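# Seat the blue-taped flask in a free shaker clamp

## Task

Put the glass flask that carries blue tape into an unoccupied clamp on the shaker, so that its base rests fully down inside the clamp and the clamp's spring ring encircles the flask's conical body. Do not grip it forcefully, bear down hard on its rim, or rip the foil covering its opening. Every other flask must still be seated at the end. Do not deform any clamp legs or pry any spring ring loose, do not strike any flask hard, and do not let any flask drop more than a few centimetres; any one of these breaches means failure.

## Robot and tools

Robot: two UR7e arms, left_arm and right_arm, each ending in a Robotiq 140 mm two-finger gripper. left_arm's fingers are rigid. right_arm's fingers have a hinge and can fold: grip with the outer quarter of the pads near the tips; a part held deeper can be pulled in and squeezed harder than asked, or held loosely. A fingertip pushed into a surface folds easily, so contact may barely register. Both bases sit near x=-0.05, with left_arm at y=+0.376 and right_arm at y=-0.364.

Frames: the scene frame has its origin on the table top midway between the arms, +x out over the table, +y toward left_arm, +z up. Each arm's reported end_effector_position (m), end_effector_quat_wxyz and velocities are in that arm's own base frame. Fixed camera cam_high and the table use the scene frame. Motion offsets use the axes of the arm's current Hand target: the gripper's +z points along the fingers, and the fingers open and close along its y. end_effector_position is the point between the closed pads; fingertips stick out about 33 mm past it at small openings.

The 18-number row, used by both motion tools, always covers both arms: left_arm dx, dy, dz, rx, ry, rz, position, force_limit, speed, then the same nine for right_arm. All values lie in [-1, 1]. dx..rz are an offset (not a pose) from the Hand target as it stood when the action or move began; 1.0 = 0.6 m or 180 degrees; rx, ry, rz form one rotation vector. Six zeros re-request the existing Hand target. Gripper numbers are absolute: position +1 fully open (140 mm), about -0.8 pads touching, -1 close until blocked. force_limit sets pad force (about 14 N at -1, 40 N at 0, 58 N at +1 for slow closes; faster closes squeeze much harder). speed sets finger speed (about 30 mm/s at -1, 250 at +1). Both start at +1. To leave a gripper unchanged, resend its last three numbers; a 0 is a real command.

execute_actions(actions, cameras): actions is a list of actions; each action is a list of up to 15 rows (one per 1/30 s step); a short action repeats its last row. Every row in an action counts from that action's start pose, and each new action starts from the current Hand target, so repeating an offset adds to it. Images come back only for an empty list or when cameras are named (['all'], [], or names).

move(target, speed, blend, stop_force, zero, blocking, cameras): a straight path for each gripper to a target given as one row or a list of up to 15 rows, all offsets measured from the same starting Hand targets. speed is the top path speed in m/s, 0.002 to 3.6, default 0.25 (turns up to twice that in rad/s); one value or one per target. blend in metres rounds corners in a list. stop_force (3 to 120 N, both arms) ends an arm's path when its wrist sensor feels that much push; use it slowly when approaching contact, omit it when backing off something the gripper presses on, and don't trust it while the gripper rotates. zero (default true) re-zeros before the move. blocking=false returns after 0.5 s and cannot go with stop_force. Paths do not avoid obstacles; avoid passing close to an arm's own base. The result adds a move: line with the ending (done, off_target, moving, held, fault) and limits (paced = pose clipped, held = steps withheld). done means at rest within 3 mm and 2 degrees, not that nothing was touched.

wait(seconds 0..10, cameras) lets time pass. stop(cameras) brakes a running move. zoom_image(camera, region [x0,y0,x1,y1] pixels, at most 504x504) enlarges the latest image of cam_high, cam_left_wrist or cam_right_wrist. zero_wrist_force(arm) re-zeros one wrist sensor. read_manual(section) gives licence text only. finished_scene(scene 1 or 2) ends the scene irreversibly; the flasks must stay correctly placed without the robot.

Results: Hand target is the last commanded pose (orientation clipped to 32 degrees from the measured one); the gripper may rest short of it, and the next command, even zeros, asks again. object_status: 0 moving, 1 blocked while opening, 2 blocked while closing (a grip), 3 at requested position or pads met. position_measured is in counts: 3 fully open, 75 about 100 mm, 139 about 60 mm, 200 about 20 mm, 230 pads together. To grip harder, raise force_limit and change position slightly (e.g. -1 to -0.98); to grip softer, open and close again slowly. Wrist force and torque are in the end effector's axes, with a line for the peak since the last report. Wrist depth gives a 7x7 grid of distances (mm) per wrist camera; '-' is no data, and clear glass may not show. Joint velocities reading 'within noise' means the arm is still. MOTOR HOT warns of heating.

Hazards: an outside force near 150 N on an arm, or contact torque at a joint's limit (wrist joints about 17-20 N m), stops that arm for 10 s. An arm is stiff, so a target even slightly beyond a firm contact can fault it; approach slowly and end a push by commanding back past the gripper. Arms must not press or collide with each other, and a gripper closing on the other's fingers counts as that. Holding loads or stretching out heats motors, and 85 °C brakes the arm. Objects may get nudged occasionally. Never drop, knock or drop off the table any item; grip the flask gently, away from the foil, and lower it slowly into the clamp.

Each tool is called after "Emit:" in YAML: its name, and indented under it one key for each argument.

## Session

Emit:
execute_actions:
  actions: []

Scene clock: 0.00 s.
left_arm: end_effector_position=(+0.4935, +0.0709, +0.2051) position_measured=3 object_status=3 end_effector_quat_wxyz=(-0.295, +0.295, +0.908, -0.050) | right_arm: end_effector_position=(+0.7914, -0.1517, +0.3381) position_measured=3 object_status=3 end_effector_quat_wxyz=(-0.306, +0.647, +0.055, +0.696)
Joint positions: left_arm=[-0.133 -1.123 1.194 -1.035 -1.563 0.492] | right_arm=[-0.744 -0.715 1.378 -4.259 -0.362 3.902]
Joint velocities: within noise
Joint torques (N m): no reading
Wrist force (N): no reading
Wrist torque (N m): no reading
Wrist force, peak (N): no reading
Wrist depth (mm): cam_left_wrist=[2053 541 600 405 371 344 1126 / 2021 1770 640 392 360 - 310 / 1944 1722 - 370 347 323 301 / 1915 127 394 365 339 321 287 / 87 104 - 349 329 147 114 / - 392 390 340 318 298 94 / - 353 362 326 - 288 278] | cam_right_wrist=[- - 4504 3552 - - - / - - 4003 3603 3655 2402 2357 / 2547 - 4203 3880 3002 2573 1789 / - 125 4203 1648 2067 138 1704 / - 117 1764 1466 3039 145 97 / - - 3318 2834 2156 1986 102 / - 3039 2473 2102 1828 1659 -]
Hand target: left_arm +0.4935, +0.0709, +0.2051; -0.295, +0.295, +0.908, -0.050 | right_arm +0.7914, -0.1517, +0.3381; -0.306, +0.647, +0.055, +0.696
Tool commands: left_gripper/position=+1.0 left_gripper/force_limit=+1.0 left_gripper/speed=+1.0 right_gripper/position=+1.0 right_gripper/force_limit=+1.0 right_gripper/speed=+1.0

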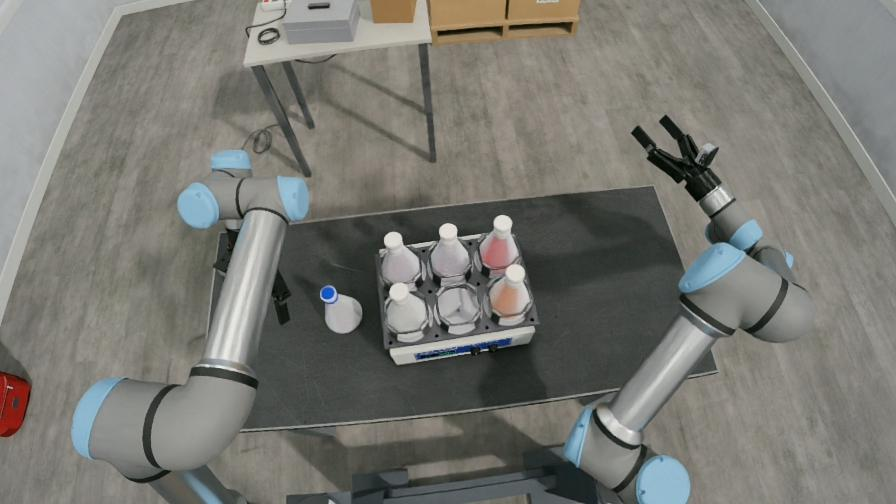

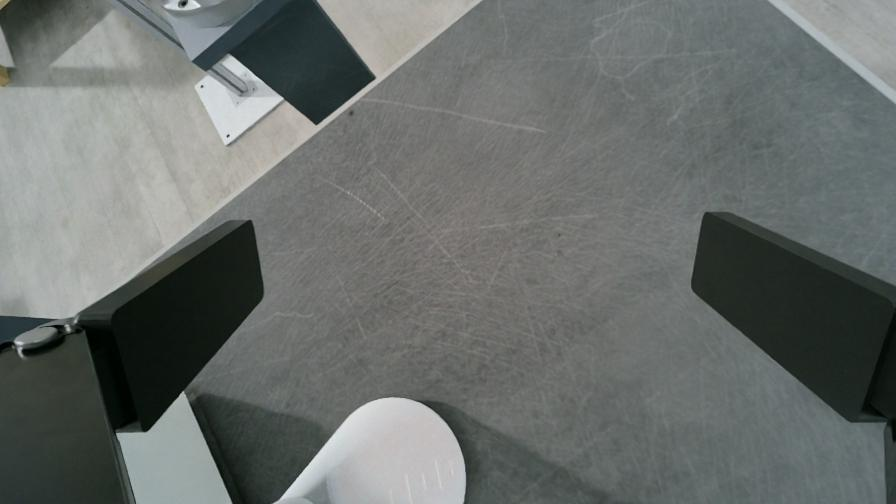

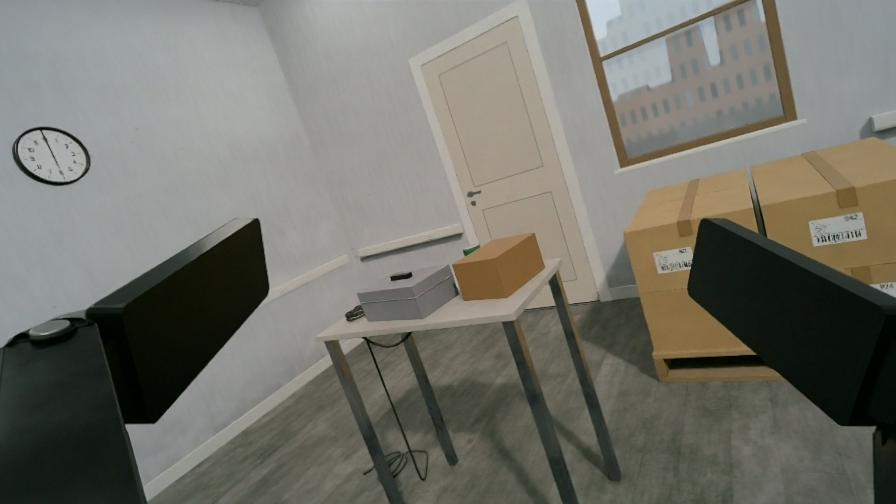

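Emit:
zoom_image:
  camera: "cam_high"
  region: [290, 200, 570, 370]

Emit:
zoom_image:
  camera: "cam_high"
  region: [370, 260, 550, 370]

Emit:
zoom_image:
  camera: "cam_high"
  region: [300, 270, 400, 345]

Scaled by 1.800 from the camera's 896x504 image, which has a finer 1280x720 frame.

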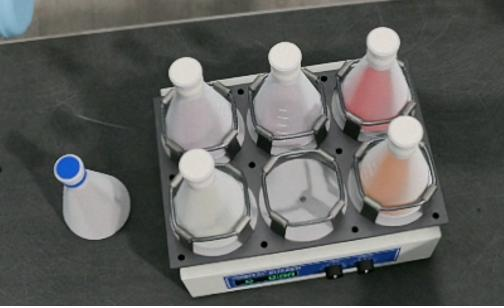

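Scaled by 2.800 from the camera's 896x504 image, which has a finer 1280x720 frame.

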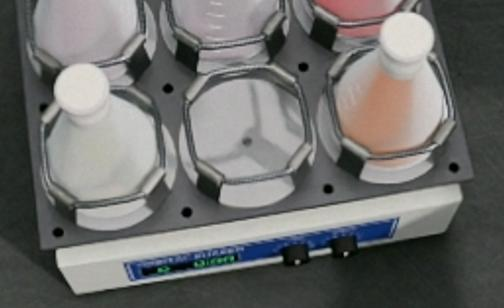

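Scaled by 5.040 from the camera's 896x504 image, which has a finer 1280x720 frame.

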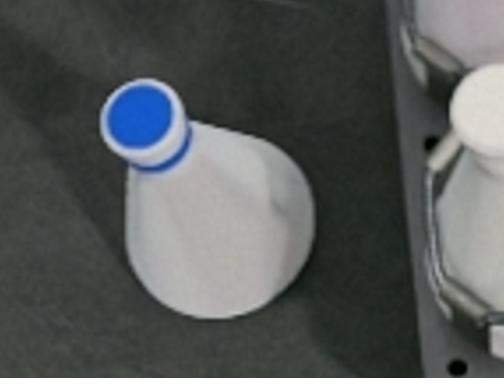

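Emit:
move:
  target:
    - [0.1476,-0.0773,-0.24,-0.0898,-0.1714,0,1,1,1,0,0,0,0,0,0,1,1,1]
    - [-0.159,-0.599,-0.26,-0.0898,-0.1714,0,1,1,1,0,0,0,0,0,0,1,1,1]
  blend: [0.05,0]
  cameras: ["all"]

Scene clock: 22.50 s.
left_arm: end_effector_position=(+0.4622, -0.2911, +0.3798) position_measured=3 object_status=3 end_effector_quat_wxyz=(+0.000, +0.309, +0.951, +0.001) | right_arm: end_effector_position=(+0.7914, -0.1517, +0.3381) position_measured=3 object_status=3 end_effector_quat_wxyz=(-0.306, +0.647, +0.055, +0.696)
Joint positions: left_arm=[-0.809 -1.447 1.171 -1.295 -1.57 -0.181] | right_arm=[-0.744 -0.715 1.378 -4.259 -0.362 3.902]
Joint torques (N m): left_arm=[-7.5 -35.73 -26.59 -4.56 0.66 -0.82] | right_arm=[-0.33 -55.46 -15.99 0.63 -1.12 -0.03]
Wrist force (N): left_arm=[-0.2 -0.2 0.1] | right_arm=[0.0 0.2 -0.4]
Wrist torque (N m): left_arm=[-0.03 0.20 0.14] | right_arm=[0.04 0.01 0.01]
Wrist force, peak (N): left_arm=[-1.8 -3.5 -0.1] | right_arm=[0.0 0.2 -0.6]
Wrist depth (mm): cam_left_wrist=[1527 1309 473 462 464 479 467 / 766 504 484 360 478 - 481 / 1442 518 380 329 361 501 492 / 557 120 391 390 380 137 114 / 87 104 409 401 395 218 114 / - 262 409 415 1594 1758 94 / - 240 429 252 1873 1833 -] | cam_right_wrist=[2802 - - 3275 2899 2573 2335 / - - - 3552 3152 2497 - / 2497 - 3603 3655 3821 2252 1789 / 2600 125 - 1484 3363 135 1727 / - 117 1716 1466 2899 2156 97 / - - 3152 2834 2335 2050 101 / - 2933 2473 2174 1868 1638 -]
Hand target: left_arm +0.4621, -0.2912, +0.3799; +0.000, +0.309, +0.951, +0.001 | right_arm +0.7914, -0.1517, +0.3381; -0.306, +0.647, +0.055, +0.696
Off the commanded pose: left_arm 0.000 m, 0 deg | right_arm 0.000 m, 0 deg.
move: done
camera_calibration:
cam_left_wrist: T_world_to_cam=[[0.610174, 0.792254, -0.00457145, -0.0375075], [0.749177, -0.575101, 0.328621, -0.631623], [0.257723, -0.203941, -0.944451, 0.326589], [0, 0, 0, 1]] pos_world=[0.411914, -0.266927, 0.515841]

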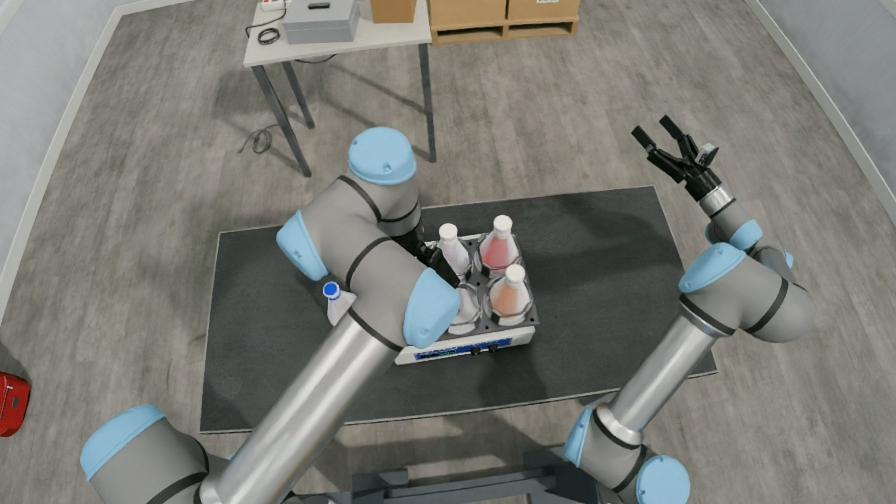

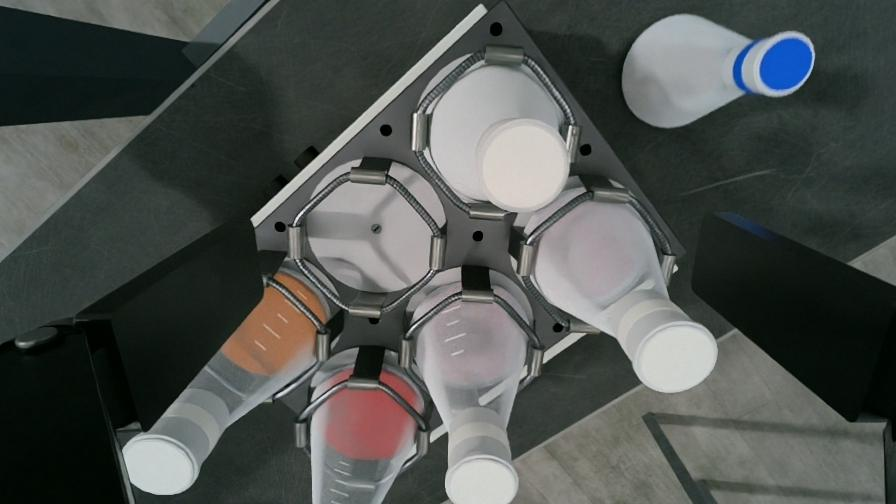

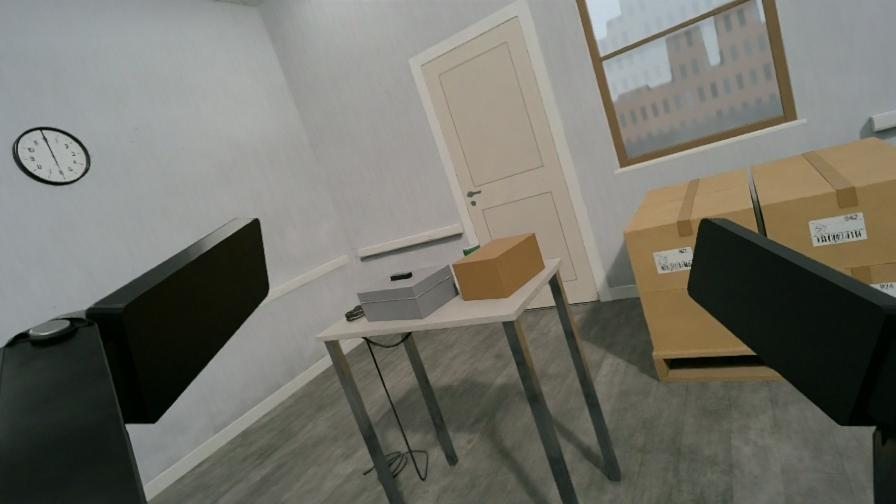

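Emit:
move:
  target: [0.1075,0.3788,0.1333,0,0,0,1,1,1,0,0,0,0,0,0,1,1,1]
  cameras: ["all"]

Emit:
zoom_image:
  camera: "cam_left_wrist"
  region: [300, 150, 650, 500]

Scene clock: 36.43 s.
left_arm: end_effector_position=(+0.5435, -0.0695, +0.3001) position_measured=3 object_status=3 end_effector_quat_wxyz=(+0.000, +0.309, +0.951, +0.000) | right_arm: end_effector_position=(+0.7914, -0.1517, +0.3381) position_measured=3 object_status=3 end_effector_quat_wxyz=(-0.306, +0.647, +0.055, +0.696)
Joint positions: left_arm=[-0.373 -1.476 1.411 -1.506 -1.57 0.255] | right_arm=[-0.744 -0.715 1.378 -4.259 -0.362 3.902]
Joint torques (N m): left_arm=[10.59 -42.54 -28.37 -1.52 0.24 1] | right_arm=[-0.54 -55.21 -16.74 0.62 -1.09 0.11]
Wrist force (N): left_arm=[-0.4 -0.2 -0.3] | right_arm=[0.1 0.1 -0.2]
Wrist torque (N m): left_arm=[-0.02 0.26 -0.02] | right_arm=[0.02 -0.02 0.00]
Wrist force, peak (N): left_arm=[1.0 4.5 0.7] | right_arm=[0.2 0.3 -0.6]
Wrist depth (mm): cam_left_wrist=[- 397 395 - 398 400 399 / 409 379 416 413 421 416 418 / 279 296 433 258 431 432 440 / 292 127 371 465 477 136 455 / 87 111 320 474 488 482 114 / - 328 333 517 518 1635 94 / - 339 543 546 1770 1770 -] | cam_right_wrist=[- 5483 - 4850 - - - / - - - 3076 2712 2573 - / 2967 - 3603 3764 4275 2627 1776 / - 125 - 1557 3455 138 1727 / - 117 1789 1466 3076 135 97 / - - 3318 2834 2212 2018 102 / - 2866 2547 2102 1828 1638 -]
Hand target: left_arm +0.5436, -0.0693, +0.3001; +0.000, +0.309, +0.951, +0.001 | right_arm +0.7914, -0.1517, +0.3381; -0.306, +0.647, +0.055, +0.696
Off the commanded pose: left_arm 0.000 m, 0 deg | right_arm 0.000 m, 0 deg.
move: done
camera_calibration:
cam_left_wrist: T_world_to_cam=[[0.610172, 0.792254, -0.00480512, -0.262941], [0.749214, -0.575031, 0.32866, -0.538929], [0.257619, -0.204139, -0.944436, 0.275593], [0, 0, 0, 1]] pos_world=[0.493215, -0.0453259, 0.436141]

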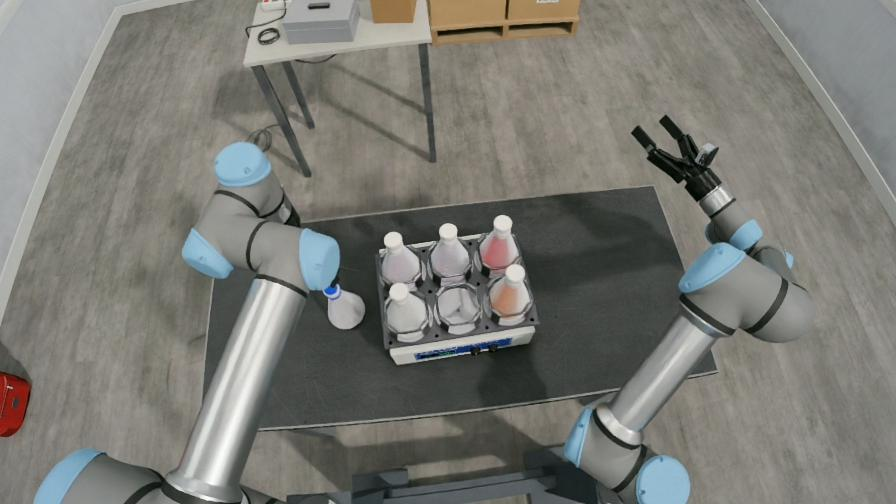

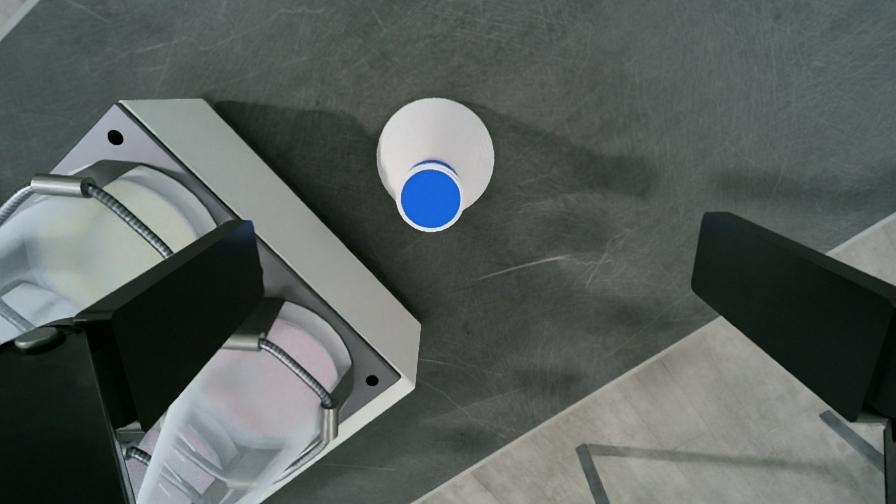

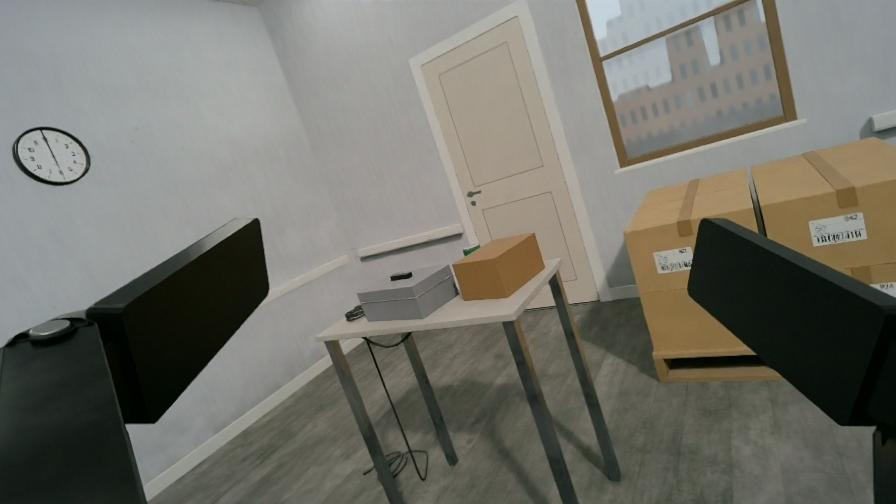

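Scaled by 1.440 from the camera's 896x504 image, which has a finer 1280x720 frame.

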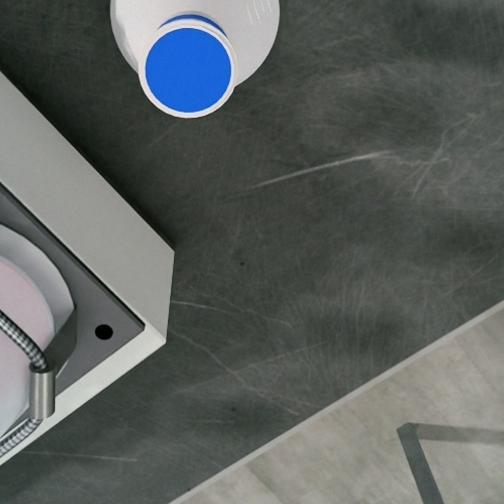

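Emit:
zoom_image:
  camera: "cam_high"
  region: [310, 260, 400, 335]

Emit:
zoom_image:
  camera: "cam_high"
  region: [470, 250, 540, 335]

Scaled by 5.600 from the camera's 896x504 image, which has a finer 1280x720 frame.

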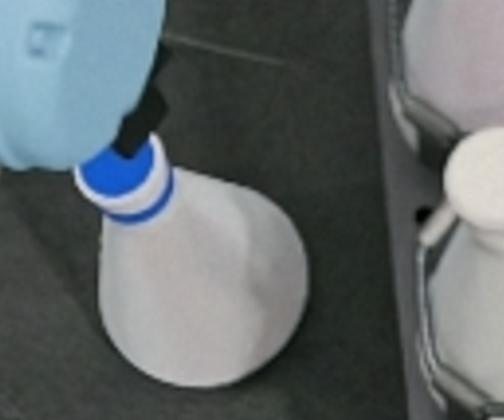

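Scaled by 5.929 from the camera's 896x504 image, which has a finer 1280x720 frame.

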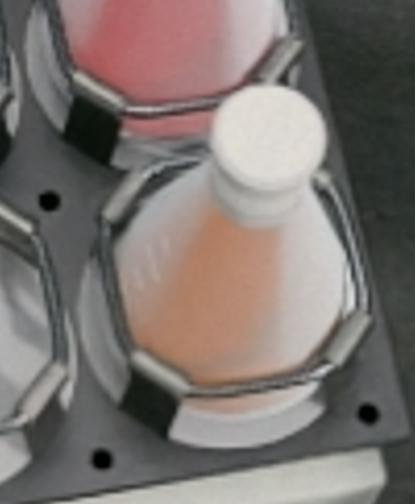

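Emit:
move:
  target: [0.2254,-0.04,0.135,0,-0.25,0,1,1,1,0,0,0,0,0,0,1,1,1]
  cameras: ["cam_left_wrist"]

Emit:
zoom_image:
  camera: "cam_left_wrist"
  region: [300, 50, 650, 400]

Scene clock: 51.70 s.
left_arm: end_effector_position=(+0.4201, -0.0092, +0.2190) position_measured=3 object_status=3 end_effector_quat_wxyz=(+0.364, +0.286, +0.879, -0.118) | right_arm: end_effector_position=(+0.7914, -0.1517, +0.3381) position_measured=3 object_status=3 end_effector_quat_wxyz=(-0.306, +0.647, +0.055, +0.696)
Joint positions: left_arm=[-0.056 -2.055 2.486 -2.701 -1.963 0.427] | right_arm=[-0.744 -0.715 1.378 -4.259 -0.362 3.902]
Joint torques (N m): left_arm=[0.75 -10.42 -17.24 -5.77 -1.6 -0.22] | right_arm=[-1.03 -55.18 -15.85 0.51 -1 0.15]
Wrist force (N): left_arm=[-0.3 -1.3 0.5] | right_arm=[0.1 -0.1 -0.2]
Wrist torque (N m): left_arm=[-0.40 0.34 -0.20] | right_arm=[-0.02 -0.03 0.00]
Wrist force, peak (N): left_arm=[-2.5 0.0 -1.2] | right_arm=[0.1 0.4 -0.4]
Wrist depth (mm): cam_left_wrist=[333 322 322 323 324 326 330 / 368 314 387 397 384 372 393 / 311 298 390 458 461 - 1574 / 335 130 342 434 3290 137 2646 / - 111 373 3168 2883 1344 114 / - 431 517 2566 2820 1458 94 / - - - - 3333 2592 -] | cam_right_wrist=[- - - 3408 2967 - - / 3192 - - 3603 3192 2866 3039 / 2600 3076 - 3552 3455 2547 1751 / - 126 4003 1557 3503 138 1727 / - 117 3655 1417 2899 135 97 / - - 3709 3002 2357 2050 102 / - 2899 2522 2137 1789 1638 -]
Hand target: left_arm +0.4201, -0.0092, +0.2191; +0.364, +0.286, +0.879, -0.118 | right_arm +0.7914, -0.1517, +0.3381; -0.306, +0.647, +0.055, +0.696
Off the commanded pose: left_arm 0.000 m, 0 deg | right_arm 0.000 m, 0 deg.
move: done
camera_calibration:
cam_left_wrist: T_world_to_cam=[[0.606741, 0.79472, 0.0168967, -0.239063], [0.337202, -0.276575, 0.899889, -0.334484], [0.719833, -0.540302, -0.435791, -0.0655742], [0, 0, 0, 1]] pos_world=[0.305041, 0.0620484, 0.276462]
Images, in order (width x height): cam_left_wrist 896x504.

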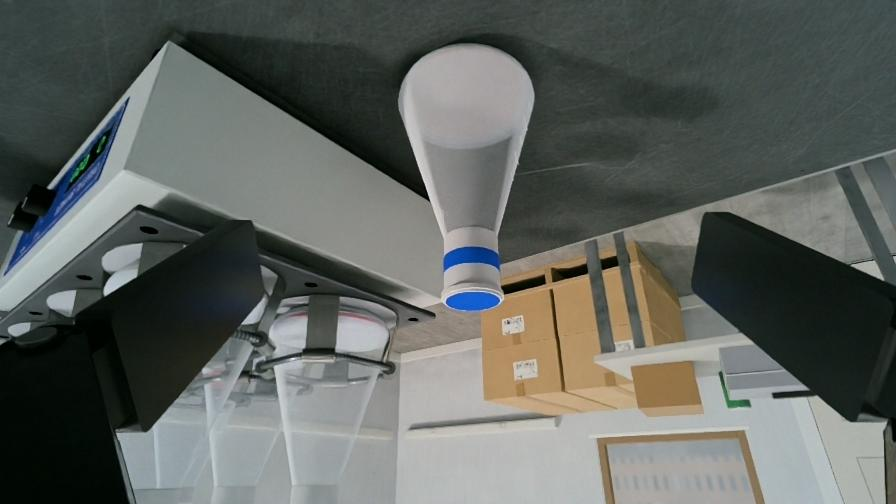

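Scaled by 1.440 from the camera's 896x504 image, which has a finer 1280x720 frame.

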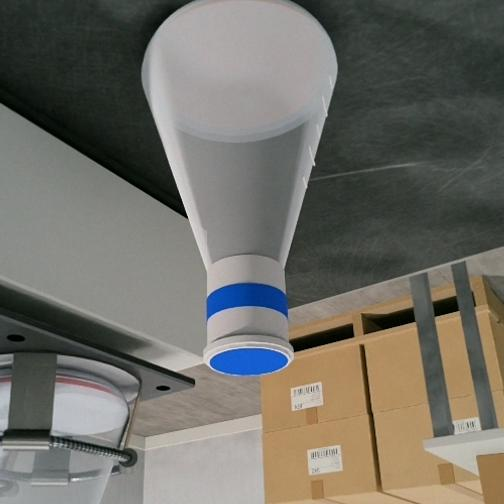

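Emit:
move:
  target: [0.0383,-0.1288,0.1127,-0.1894,-0.2415,-0.0785,0.07,-1,0,0,0,0,0,0,0,1,1,1]
  cameras: ["cam_left_wrist","cam_high"]

Emit:
zoom_image:
  camera: "cam_left_wrist"
  region: [300, 50, 650, 400]

Scene clock: 76.17 s.
left_arm: end_effector_position=(+0.4141, -0.0312, +0.2022) position_measured=121 object_status=3 end_effector_quat_wxyz=(+0.472, +0.211, +0.851, -0.091) | right_arm: end_effector_position=(+0.7914, -0.1517, +0.3381) position_measured=3 object_status=3 end_effector_quat_wxyz=(-0.306, +0.647, +0.055, +0.696)
Joint positions: left_arm=[-0.339 -2.134 2.781 -3.218 -1.652 0.104] | right_arm=[-0.744 -0.715 1.378 -4.259 -0.362 3.902]
Joint torques (N m): left_arm=[-7.13 13.32 -21.92 -4.14 1.11 0.6] | right_arm=[-0.66 -54.99 -16.63 0.7 -1.1 0.12]
Wrist force (N): left_arm=[-0.5 -1.0 1.2] | right_arm=[-0.1 0.1 -0.2]
Wrist torque (N m): left_arm=[-0.39 0.37 -0.06] | right_arm=[0.02 0.02 0.01]
Wrist force, peak (N): left_arm=[3.8 -8.4 4.1] | right_arm=[0.0 0.2 -0.6]
Wrist depth (mm): cam_left_wrist=[235 271 329 - 344 357 367 / 221 271 364 434 449 441 1277 / 233 275 344 - 3092 3248 3168 / 238 265 137 2789 145 1296 2820 / 265 92 113 4207 146 91 83 / - - 4666 - - - 71 / - - - - - - 68] | cam_right_wrist=[- - 6467 3552 2802 - 2193 / 2802 - 4003 3552 3233 - 2473 / 2741 - 4425 3408 3233 2084 1868 / - 125 - 1363 3318 135 1670 / - 117 3655 1492 2402 144 97 / - - 3152 2741 2193 1986 102 / - 2655 2573 2137 1789 1670 -]
Hand target: left_arm +0.4141, -0.0313, +0.2021; +0.472, +0.212, +0.851, -0.091 (not the last commanded pose) | right_arm +0.7914, -0.1517, +0.3381; -0.306, +0.647, +0.055, +0.696
Off the commanded pose: left_arm 0.077 m, 41 deg | right_arm 0.000 m, 0 deg.
move: held (left_arm; a check stopped the path); limits=held
pose unreachable (left arm): on one or more control steps of this call, first in action 0 (counted from 0), this arm could not follow its commanded pose, so it was not sent that pose on those steps. It may still have moved: this result reports where it is.
cause: moving toward the commanded pose would bring two parts of the arm too close to each other (joints 3 (elbow) and 4 (wrist 1) lie between them).
camera_calibration:
cam_left_wrist: T_world_to_cam=[[0.463573, 0.883684, 0.0648316, -0.165358], [0.176819, -0.163958, 0.970491, -0.267766], [0.868237, -0.43843, -0.232258, -0.179885], [0, 0, 0, 1]] pos_world=[0.280184, 0.0233554, 0.228805]
Images, in order (width x height): cam_high 896x504, cam_left_wrist 896x504.

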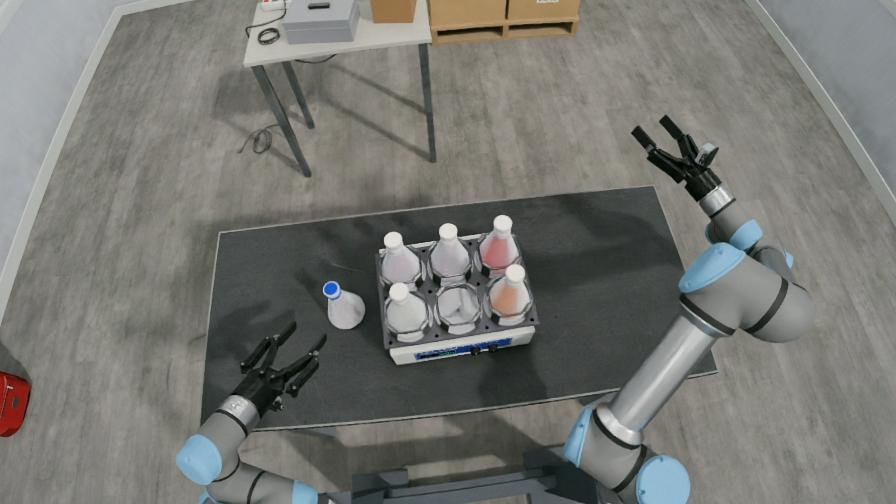

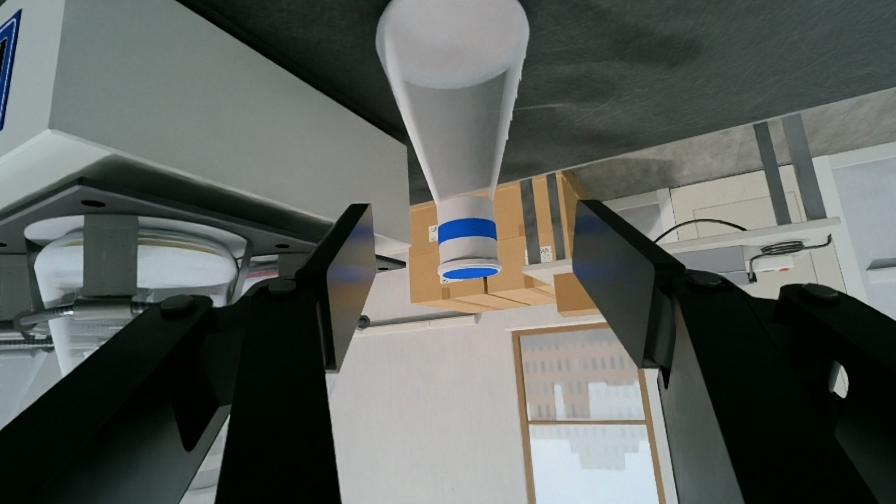

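Scaled by 1.440 from the camera's 896x504 image, which has a finer 1280x720 frame.

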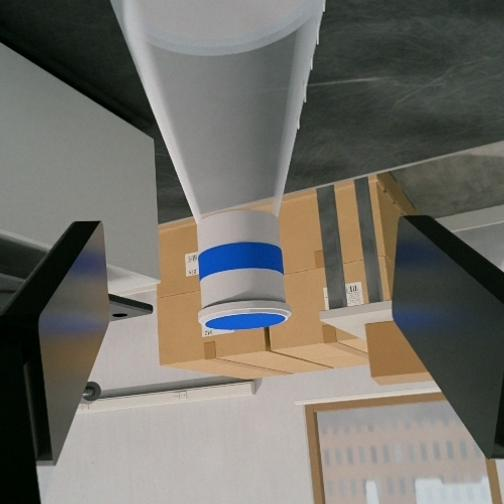

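Emit:
move:
  target: [-0.2543,0.0063,0.0948,-0.1298,-0.0926,-0.0728,0.07,-1,0,0,0,0,0,0,0,1,1,1]
  cameras: ["cam_left_wrist","cam_high"]

Scene clock: 85.60 s.
left_arm: end_effector_position=(+0.5302, -0.0899, +0.3000) position_measured=121 object_status=3 end_effector_quat_wxyz=(+0.609, -0.001, +0.794, +0.000) | right_arm: end_effector_position=(+0.7914, -0.1517, +0.3381) position_measured=3 object_status=3 end_effector_quat_wxyz=(-0.306, +0.647, +0.055, +0.696)
Joint positions: left_arm=[-0.944 -1.818 2.629 -3.524 -0.672 -0.345] | right_arm=[-0.744 -0.715 1.378 -4.259 -0.362 3.902]
Joint torques (N m): left_arm=[-0.76 0.08 -23.95 -1.47 2.3 -0.51] | right_arm=[-0.6 -54.98 -15.93 0.58 -1.07 0.13]
Wrist force (N): left_arm=[-0.1 -1.3 1.2] | right_arm=[0.0 0.2 -0.5]
Wrist torque (N m): left_arm=[-0.56 0.24 -0.14] | right_arm=[0.04 0.00 0.00]
Wrist force, peak (N): left_arm=[-1.2 -2.5 2.1] | right_arm=[-0.1 0.1 -0.5]
Wrist depth (mm): cam_left_wrist=[3333 2491 2516 3092 2916 3468 2984 / - 2398 2516 1372 1466 4207 - / - 3719 3719 3666 3248 4424 - / 179 3948 126 3888 145 4752 - / - 92 102 4010 146 91 80 / - - - 5346 - - 71 / - - - - - - 68] | cam_right_wrist=[2771 4068 4134 3192 - - - / - - 2899 3603 3275 - 2473 / 3002 - - 3764 3275 2174 1828 / - 125 - 1617 2252 135 1693 / - 117 4203 1475 3233 2156 97 / - - 3363 2712 2314 2002 102 / - 2802 2522 2102 1776 1638 -]
Hand target: left_arm +0.5302, -0.0900, +0.3001; +0.609, -0.001, +0.793, +0.000 | right_arm +0.7914, -0.1517, +0.3381; -0.306, +0.647, +0.055, +0.696
Off the commanded pose: left_arm 0.000 m, 0 deg | right_arm 0.000 m, 0 deg.
move: done
camera_calibration:
cam_left_wrist: T_world_to_cam=[[0.012543, 0.999616, 0.0246977, 0.0880263], [-0.0725146, -0.0237252, 0.997085, -0.256008], [0.997288, -0.0142974, 0.0721891, -0.405307], [0, 0, 0, 1]] pos_world=[0.38454, -0.0998612, 0.282347]
Images, in order (width x height): cam_high 896x504, cam_left_wrist 896x504.

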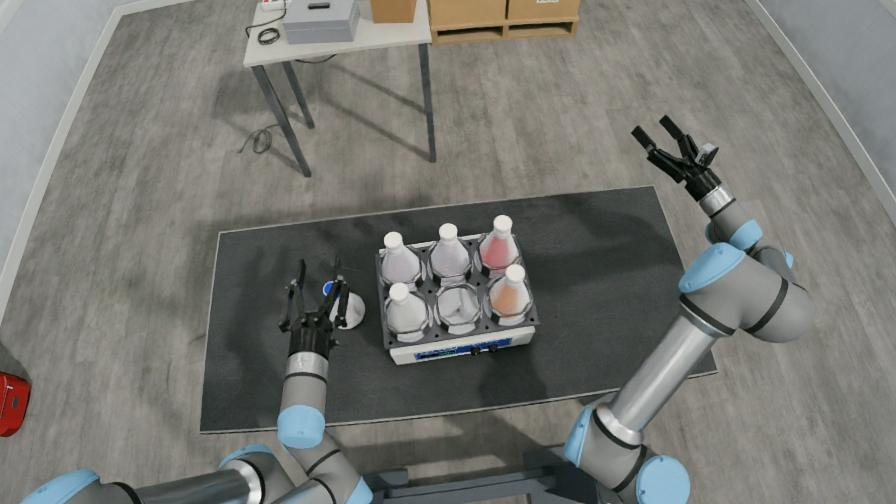

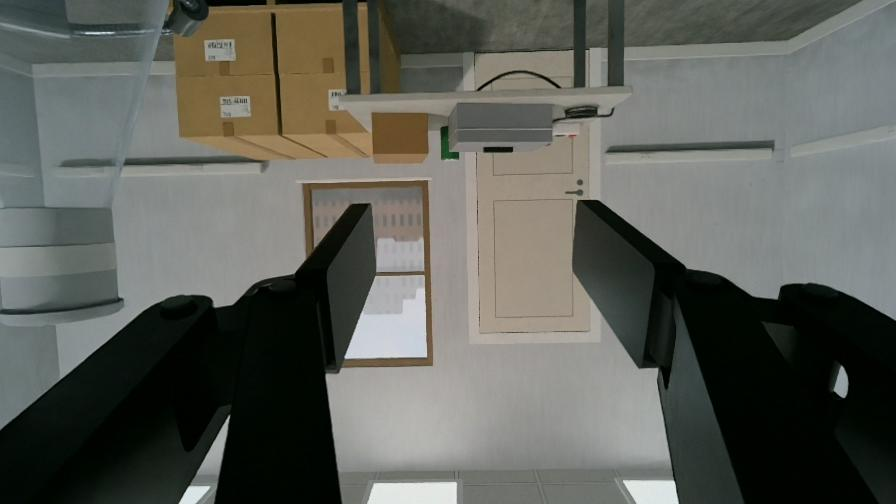

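Emit:
move:
  target: [0.161,0,0.0431,0,0,0,0.07,-1,0,0,0,0,0,0,0,1,1,1]
  cameras: ["cam_left_wrist","cam_high"]
  speed: 0.15

Scene clock: 90.07 s.
left_arm: end_effector_position=(+0.5302, -0.0901, +0.2001) position_measured=121 object_status=3 end_effector_quat_wxyz=(+0.609, -0.001, +0.793, +0.000) | right_arm: end_effector_position=(+0.7914, -0.1517, +0.3381) position_measured=3 object_status=3 end_effector_quat_wxyz=(-0.306, +0.647, +0.055, +0.696)
Joint positions: left_arm=[-0.945 -1.34 2.734 -4.106 -0.672 -0.346] | right_arm=[-0.744 -0.715 1.378 -4.259 -0.362 3.902]
Joint torques (N m): left_arm=[12.11 -7.41 -9.53 -3.98 1.59 -0.41] | right_arm=[-0.89 -54.77 -16.72 0.64 -1.13 0.18]
Wrist force (N): left_arm=[-0.4 -1.2 1.3] | right_arm=[-0.2 0.0 -0.3]
Wrist torque (N m): left_arm=[-0.53 0.29 -0.16] | right_arm=[-0.01 0.03 0.00]
Wrist force, peak (N): left_arm=[-2.6 -1.2 0.6] | right_arm=[0.2 0.1 -0.6]
Wrist depth (mm): cam_left_wrist=[148 196 1344 138 1807 3248 2916 / 146 196 2421 - 1434 3468 2673 / 151 3666 3130 141 1624 3774 2984 / 151 220 125 3422 145 3948 - / - - 113 3130 3614 91 80 / - - 4010 3055 - - 71 / - - 3719 3774 4207 - 68] | cam_right_wrist=[3002 3152 4003 3408 - 2683 - / - - 3114 3821 3821 3114 2379 / 2084 - 4425 3709 3552 2449 1801 / 3455 125 - 3655 3318 135 1789 / - 117 1670 1501 3076 144 97 / - - 3408 2899 2357 2050 101 / - 2802 2497 2119 1801 1557 -]
Hand target: left_arm +0.5301, -0.0901, +0.2001; +0.609, -0.001, +0.793, +0.000 | right_arm +0.7914, -0.1517, +0.3381; -0.306, +0.647, +0.055, +0.696
Off the commanded pose: left_arm 0.000 m, 0 deg | right_arm 0.000 m, 0 deg.
move: done
camera_calibration:
cam_left_wrist: T_world_to_cam=[[0.0124408, 0.999618, 0.024692, 0.0907345], [-0.0726116, -0.0237256, 0.997078, -0.156365], [0.997283, -0.0141974, 0.0722886, -0.398105], [0, 0, 0, 1]] pos_world=[0.38454, -0.100062, 0.182447]
Images, in order (width x height): cam_high 896x504, cam_left_wrist 896x504.

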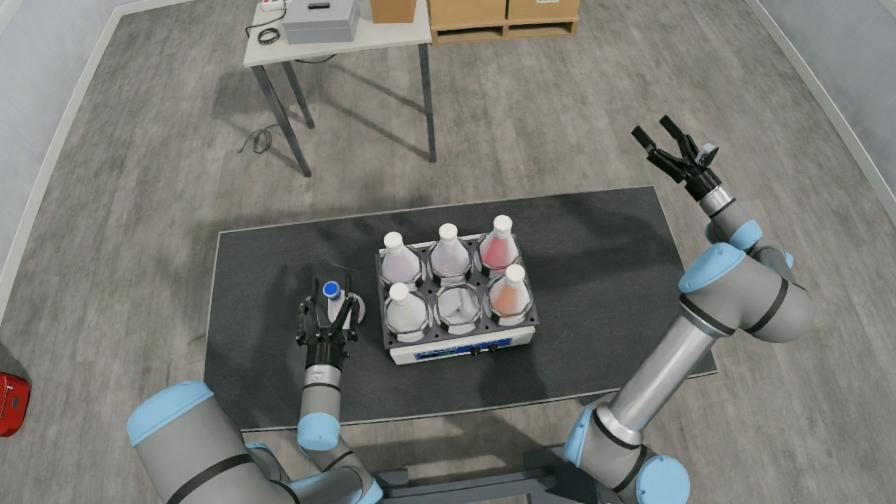

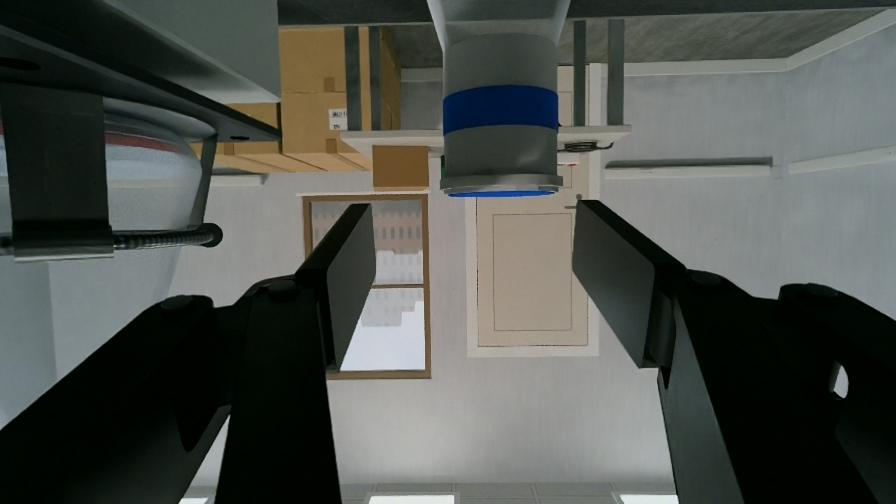

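Emit:
move:
  target:
    - [0,0.0083,0,0,0,0,0.07,-1,0,0,0,0,0,0,0,1,1,1]
    - [0.0805,0.0083,0.0216,0,0,0,0.07,-1,0,0,0,0,0,0,0,1,1,1]
  cameras: ["cam_left_wrist","cam_high"]
  speed: 0.1

Scene clock: 96.90 s.
left_arm: end_effector_position=(+0.5302, -0.0853, +0.1501) position_measured=121 object_status=3 end_effector_quat_wxyz=(+0.609, -0.001, +0.793, +0.000) | right_arm: end_effector_position=(+0.7914, -0.1517, +0.3381) position_measured=3 object_status=3 end_effector_quat_wxyz=(-0.306, +0.647, +0.055, +0.696)
Joint positions: left_arm=[-0.931 -1.038 2.74 -4.421 -0.684 -0.336] | right_arm=[-0.744 -0.715 1.378 -4.259 -0.362 3.902]
Joint torques (N m): left_arm=[10.37 -15.11 4.38 -3.38 1.22 -0.63] | right_arm=[-0.63 -54.53 -17.14 0.55 -1.01 0.14]
Wrist force (N): left_arm=[-0.5 -1.3 1.2] | right_arm=[0.1 0.3 -0.4]
Wrist torque (N m): left_arm=[-0.56 0.32 -0.33] | right_arm=[0.07 -0.04 0.00]
Wrist force, peak (N): left_arm=[1.3 -1.0 1.7] | right_arm=[0.2 0.4 -0.4]
Wrist depth (mm): cam_left_wrist=[146 192 324 345 348 356 337 / 139 192 2491 4073 3614 3248 2789 / 190 195 1450 1410 1351 - - / 140 185 125 133 134 3515 4752 / - - 102 134 134 91 80 / - - 3888 - - - 71 / - - 4010 3888 3948 - 68] | cam_right_wrist=[- - 2834 3233 3503 - 2802 / 3039 - - 3503 3318 2600 - / 2802 - - 3941 3318 2627 1776 / 2379 125 - 3764 3275 135 1764 / - 117 1557 1501 2834 145 97 / - 3076 3363 2712 2379 2119 102 / - 3002 2425 2119 1801 1617 -]
Hand target: left_arm +0.5301, -0.0852, +0.1501; +0.609, -0.001, +0.793, +0.000 | right_arm +0.7914, -0.1517, +0.3381; -0.306, +0.647, +0.055, +0.696
Off the commanded pose: left_arm 0.000 m, 0 deg | right_arm 0.000 m, 0 deg.
move: done
camera_calibration:
cam_left_wrist: T_world_to_cam=[[0.0125461, 0.999619, 0.0246017, 0.0870422], [-0.0727132, -0.0236264, 0.997073, -0.106346], [0.997274, -0.0142982, 0.072389, -0.39444], [0, 0, 0, 1]] pos_world=[0.38454, -0.0951614, 0.132446]
Images, in order (width x height): cam_high 896x504, cam_left_wrist 896x504.

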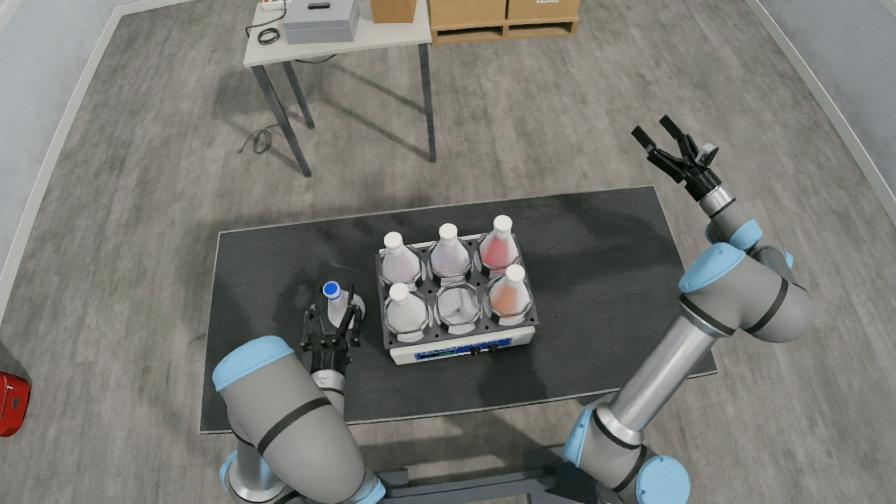

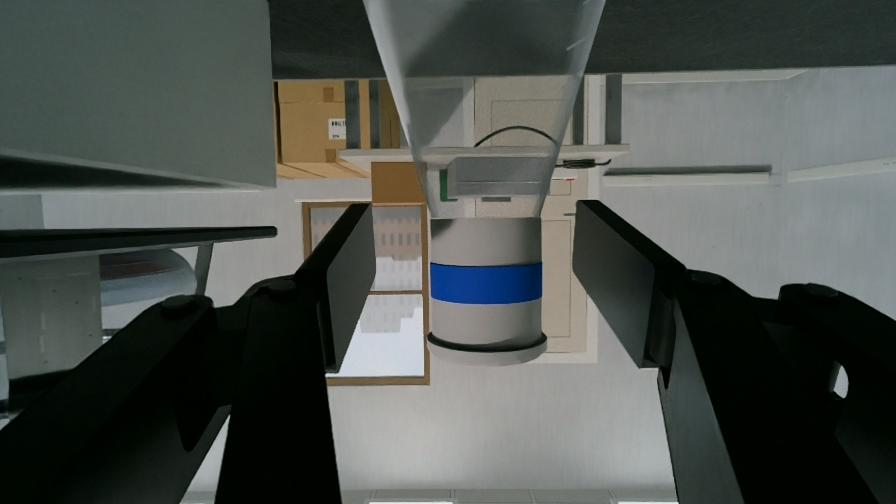

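Emit:
move:
  target: [0,0,0,0,0,0,-1,-1,-1,0,0,0,0,0,0,1,1,1]
  cameras: ["cam_left_wrist"]

Scene clock: 100.40 s.
left_arm: end_effector_position=(+0.5301, -0.0852, +0.1501) position_measured=178 object_status=2 end_effector_quat_wxyz=(+0.609, -0.001, +0.793, +0.000) | right_arm: end_effector_position=(+0.7914, -0.1517, +0.3381) position_measured=3 object_status=3 end_effector_quat_wxyz=(-0.306, +0.647, +0.055, +0.696)
Joint positions: left_arm=[-0.931 -1.038 2.74 -4.421 -0.684 -0.336] | right_arm=[-0.744 -0.715 1.378 -4.259 -0.362 3.902]
Joint torques (N m): left_arm=[11.56 -33.81 4.36 -0.53 -0.37 -0.48] | right_arm=[-0.54 -54.99 -16.15 0.58 -1.08 0.2]
Wrist force (N): left_arm=[-2.1 -1.6 0.5] | right_arm=[0.1 0.2 -0.2]
Wrist torque (N m): left_arm=[-0.60 0.32 -0.26] | right_arm=[0.04 -0.02 0.00]
Wrist force, peak (N): left_arm=[-2.0 -1.7 0.5] | right_arm=[-0.1 0.3 -0.4]
Wrist depth (mm): cam_left_wrist=[146 192 317 345 324 305 362 / 139 191 2467 3333 3774 - - / 189 218 1565 1387 3774 - - / 147 215 - 133 137 4010 - / 155 - 89 134 92 86 - / - 71 - 3666 - - 68 / - 67 - 4502 - - -] | cam_right_wrist=[- 3552 - 3503 2573 - 2335 / - - 2683 3764 3503 - 2497 / 2741 - - 3764 3363 2156 1828 / - 125 4348 1576 3363 138 1681 / - 117 1670 1484 3503 - 97 / - - 3408 2741 2314 2034 102 / - 2866 2084 2084 1596 1627 -]
Hand target: left_arm +0.5301, -0.0852, +0.1501; +0.609, -0.001, +0.793, +0.000 | right_arm +0.7914, -0.1517, +0.3381; -0.306, +0.647, +0.055, +0.696
Off the commanded pose: left_arm 0.000 m, 0 deg | right_arm 0.000 m, 0 deg.
move: done
camera_calibration:
cam_left_wrist: T_world_to_cam=[[0.0124408, 0.999618, 0.024692, 0.0870734], [-0.0726116, -0.0237256, 0.997078, -0.106296], [0.997283, -0.0141974, 0.0722886, -0.394413], [0, 0, 0, 1]] pos_world=[0.38454, -0.0951617, 0.132347]
Images, in order (width x height): cam_left_wrist 896x504.

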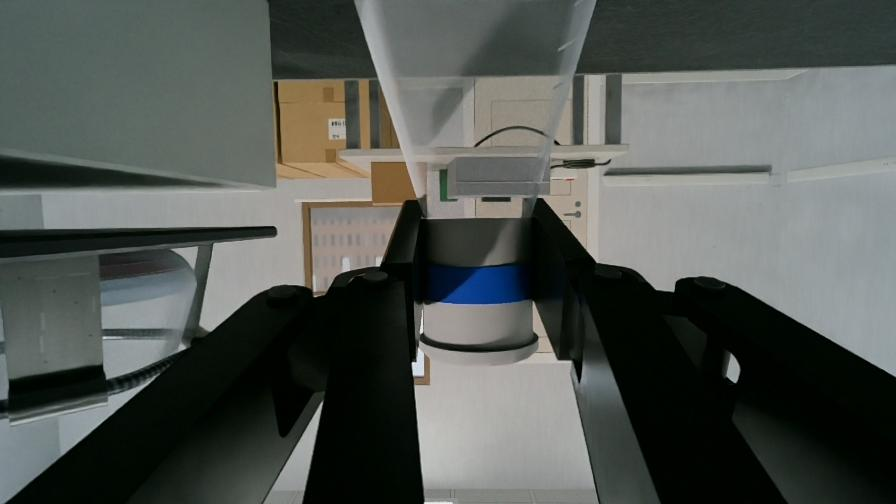

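Emit:
move:
  target: [-0.0483,0,-0.013,0,0,0,-1,-1,-1,0,0,0,0,0,0,1,1,1]
  cameras: ["cam_left_wrist","cam_high"]
  speed: 0.06

Scene clock: 114.23 s.
left_arm: end_effector_position=(+0.5301, -0.0851, +0.1801) position_measured=178 object_status=2 end_effector_quat_wxyz=(+0.609, -0.001, +0.793, +0.000) | right_arm: end_effector_position=(+0.7914, -0.1517, +0.3381) position_measured=3 object_status=3 end_effector_quat_wxyz=(-0.306, +0.647, +0.055, +0.696)
Joint positions: left_arm=[-0.931 -1.22 2.744 -4.243 -0.684 -0.336] | right_arm=[-0.744 -0.715 1.378 -4.259 -0.362 3.902]
Joint torques (N m): left_arm=[7.79 -17.68 -11.61 -3.94 0.44 0.98] | right_arm=[-0.53 -54.19 -17.07 0.62 -1.05 0.38]
Wrist force (N): left_arm=[2.0 -1.2 1.9] | right_arm=[0.1 0.2 -0.2]
Wrist torque (N m): left_arm=[-0.54 0.27 -0.33] | right_arm=[0.05 -0.02 0.01]
Wrist force, peak (N): left_arm=[3.1 -1.3 2.2] | right_arm=[0.1 0.3 -0.6]
Wrist depth (mm): cam_left_wrist=[146 192 419 3092 1296 3248 3130 / 172 219 2398 4073 1782 - 3774 / 148 229 2467 1418 3614 2883 3092 / 152 3666 - 133 137 2916 - / - - 89 134 92 82 - / - 71 - - - - 68 / - 67 - - - - -] | cam_right_wrist=[- - 4504 3503 3002 2497 - / - - - 3603 3363 2741 - / 2379 - 4203 4425 3709 2473 1814 / - 125 - 1492 3363 135 1704 / - 117 4003 1393 2899 145 97 / - - 3455 2771 2272 2050 102 / - 2967 2473 2119 1801 1681 -]
Hand target: left_arm +0.5301, -0.0851, +0.1801; +0.609, -0.001, +0.793, +0.000 | right_arm +0.7914, -0.1517, +0.3381; -0.306, +0.647, +0.055, +0.696
Off the commanded pose: left_arm 0.000 m, 0 deg | right_arm 0.000 m, 0 deg.
move: done
camera_calibration:
cam_left_wrist: T_world_to_cam=[[0.0123575, 0.999624, 0.0244848, 0.0862986], [-0.072609, -0.0235249, 0.997083, -0.136295], [0.997284, -0.0140992, 0.072291, -0.39648], [0, 0, 0, 1]] pos_world=[0.38444, -0.0950625, 0.162447]
Images, in order (width x height): cam_high 896x504, cam_left_wrist 896x504.

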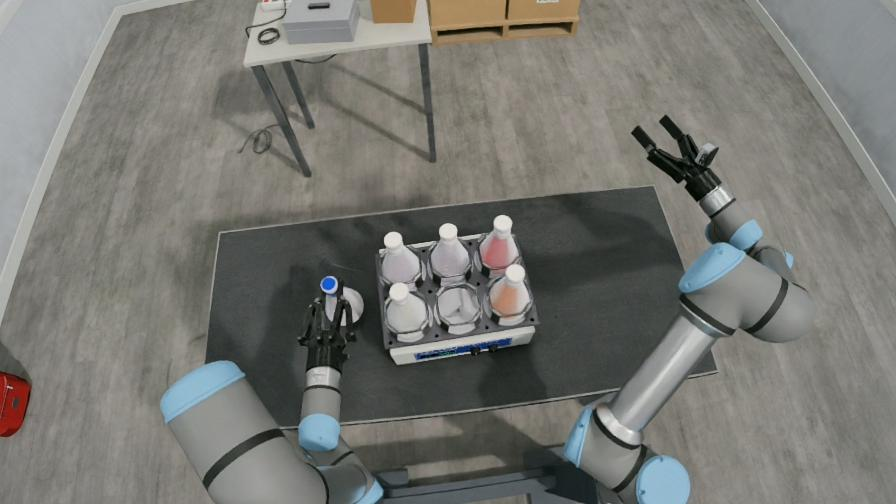

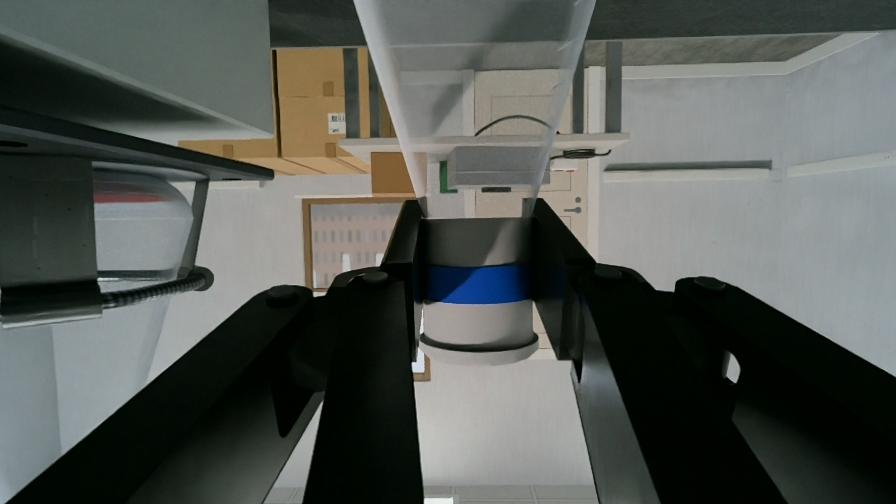

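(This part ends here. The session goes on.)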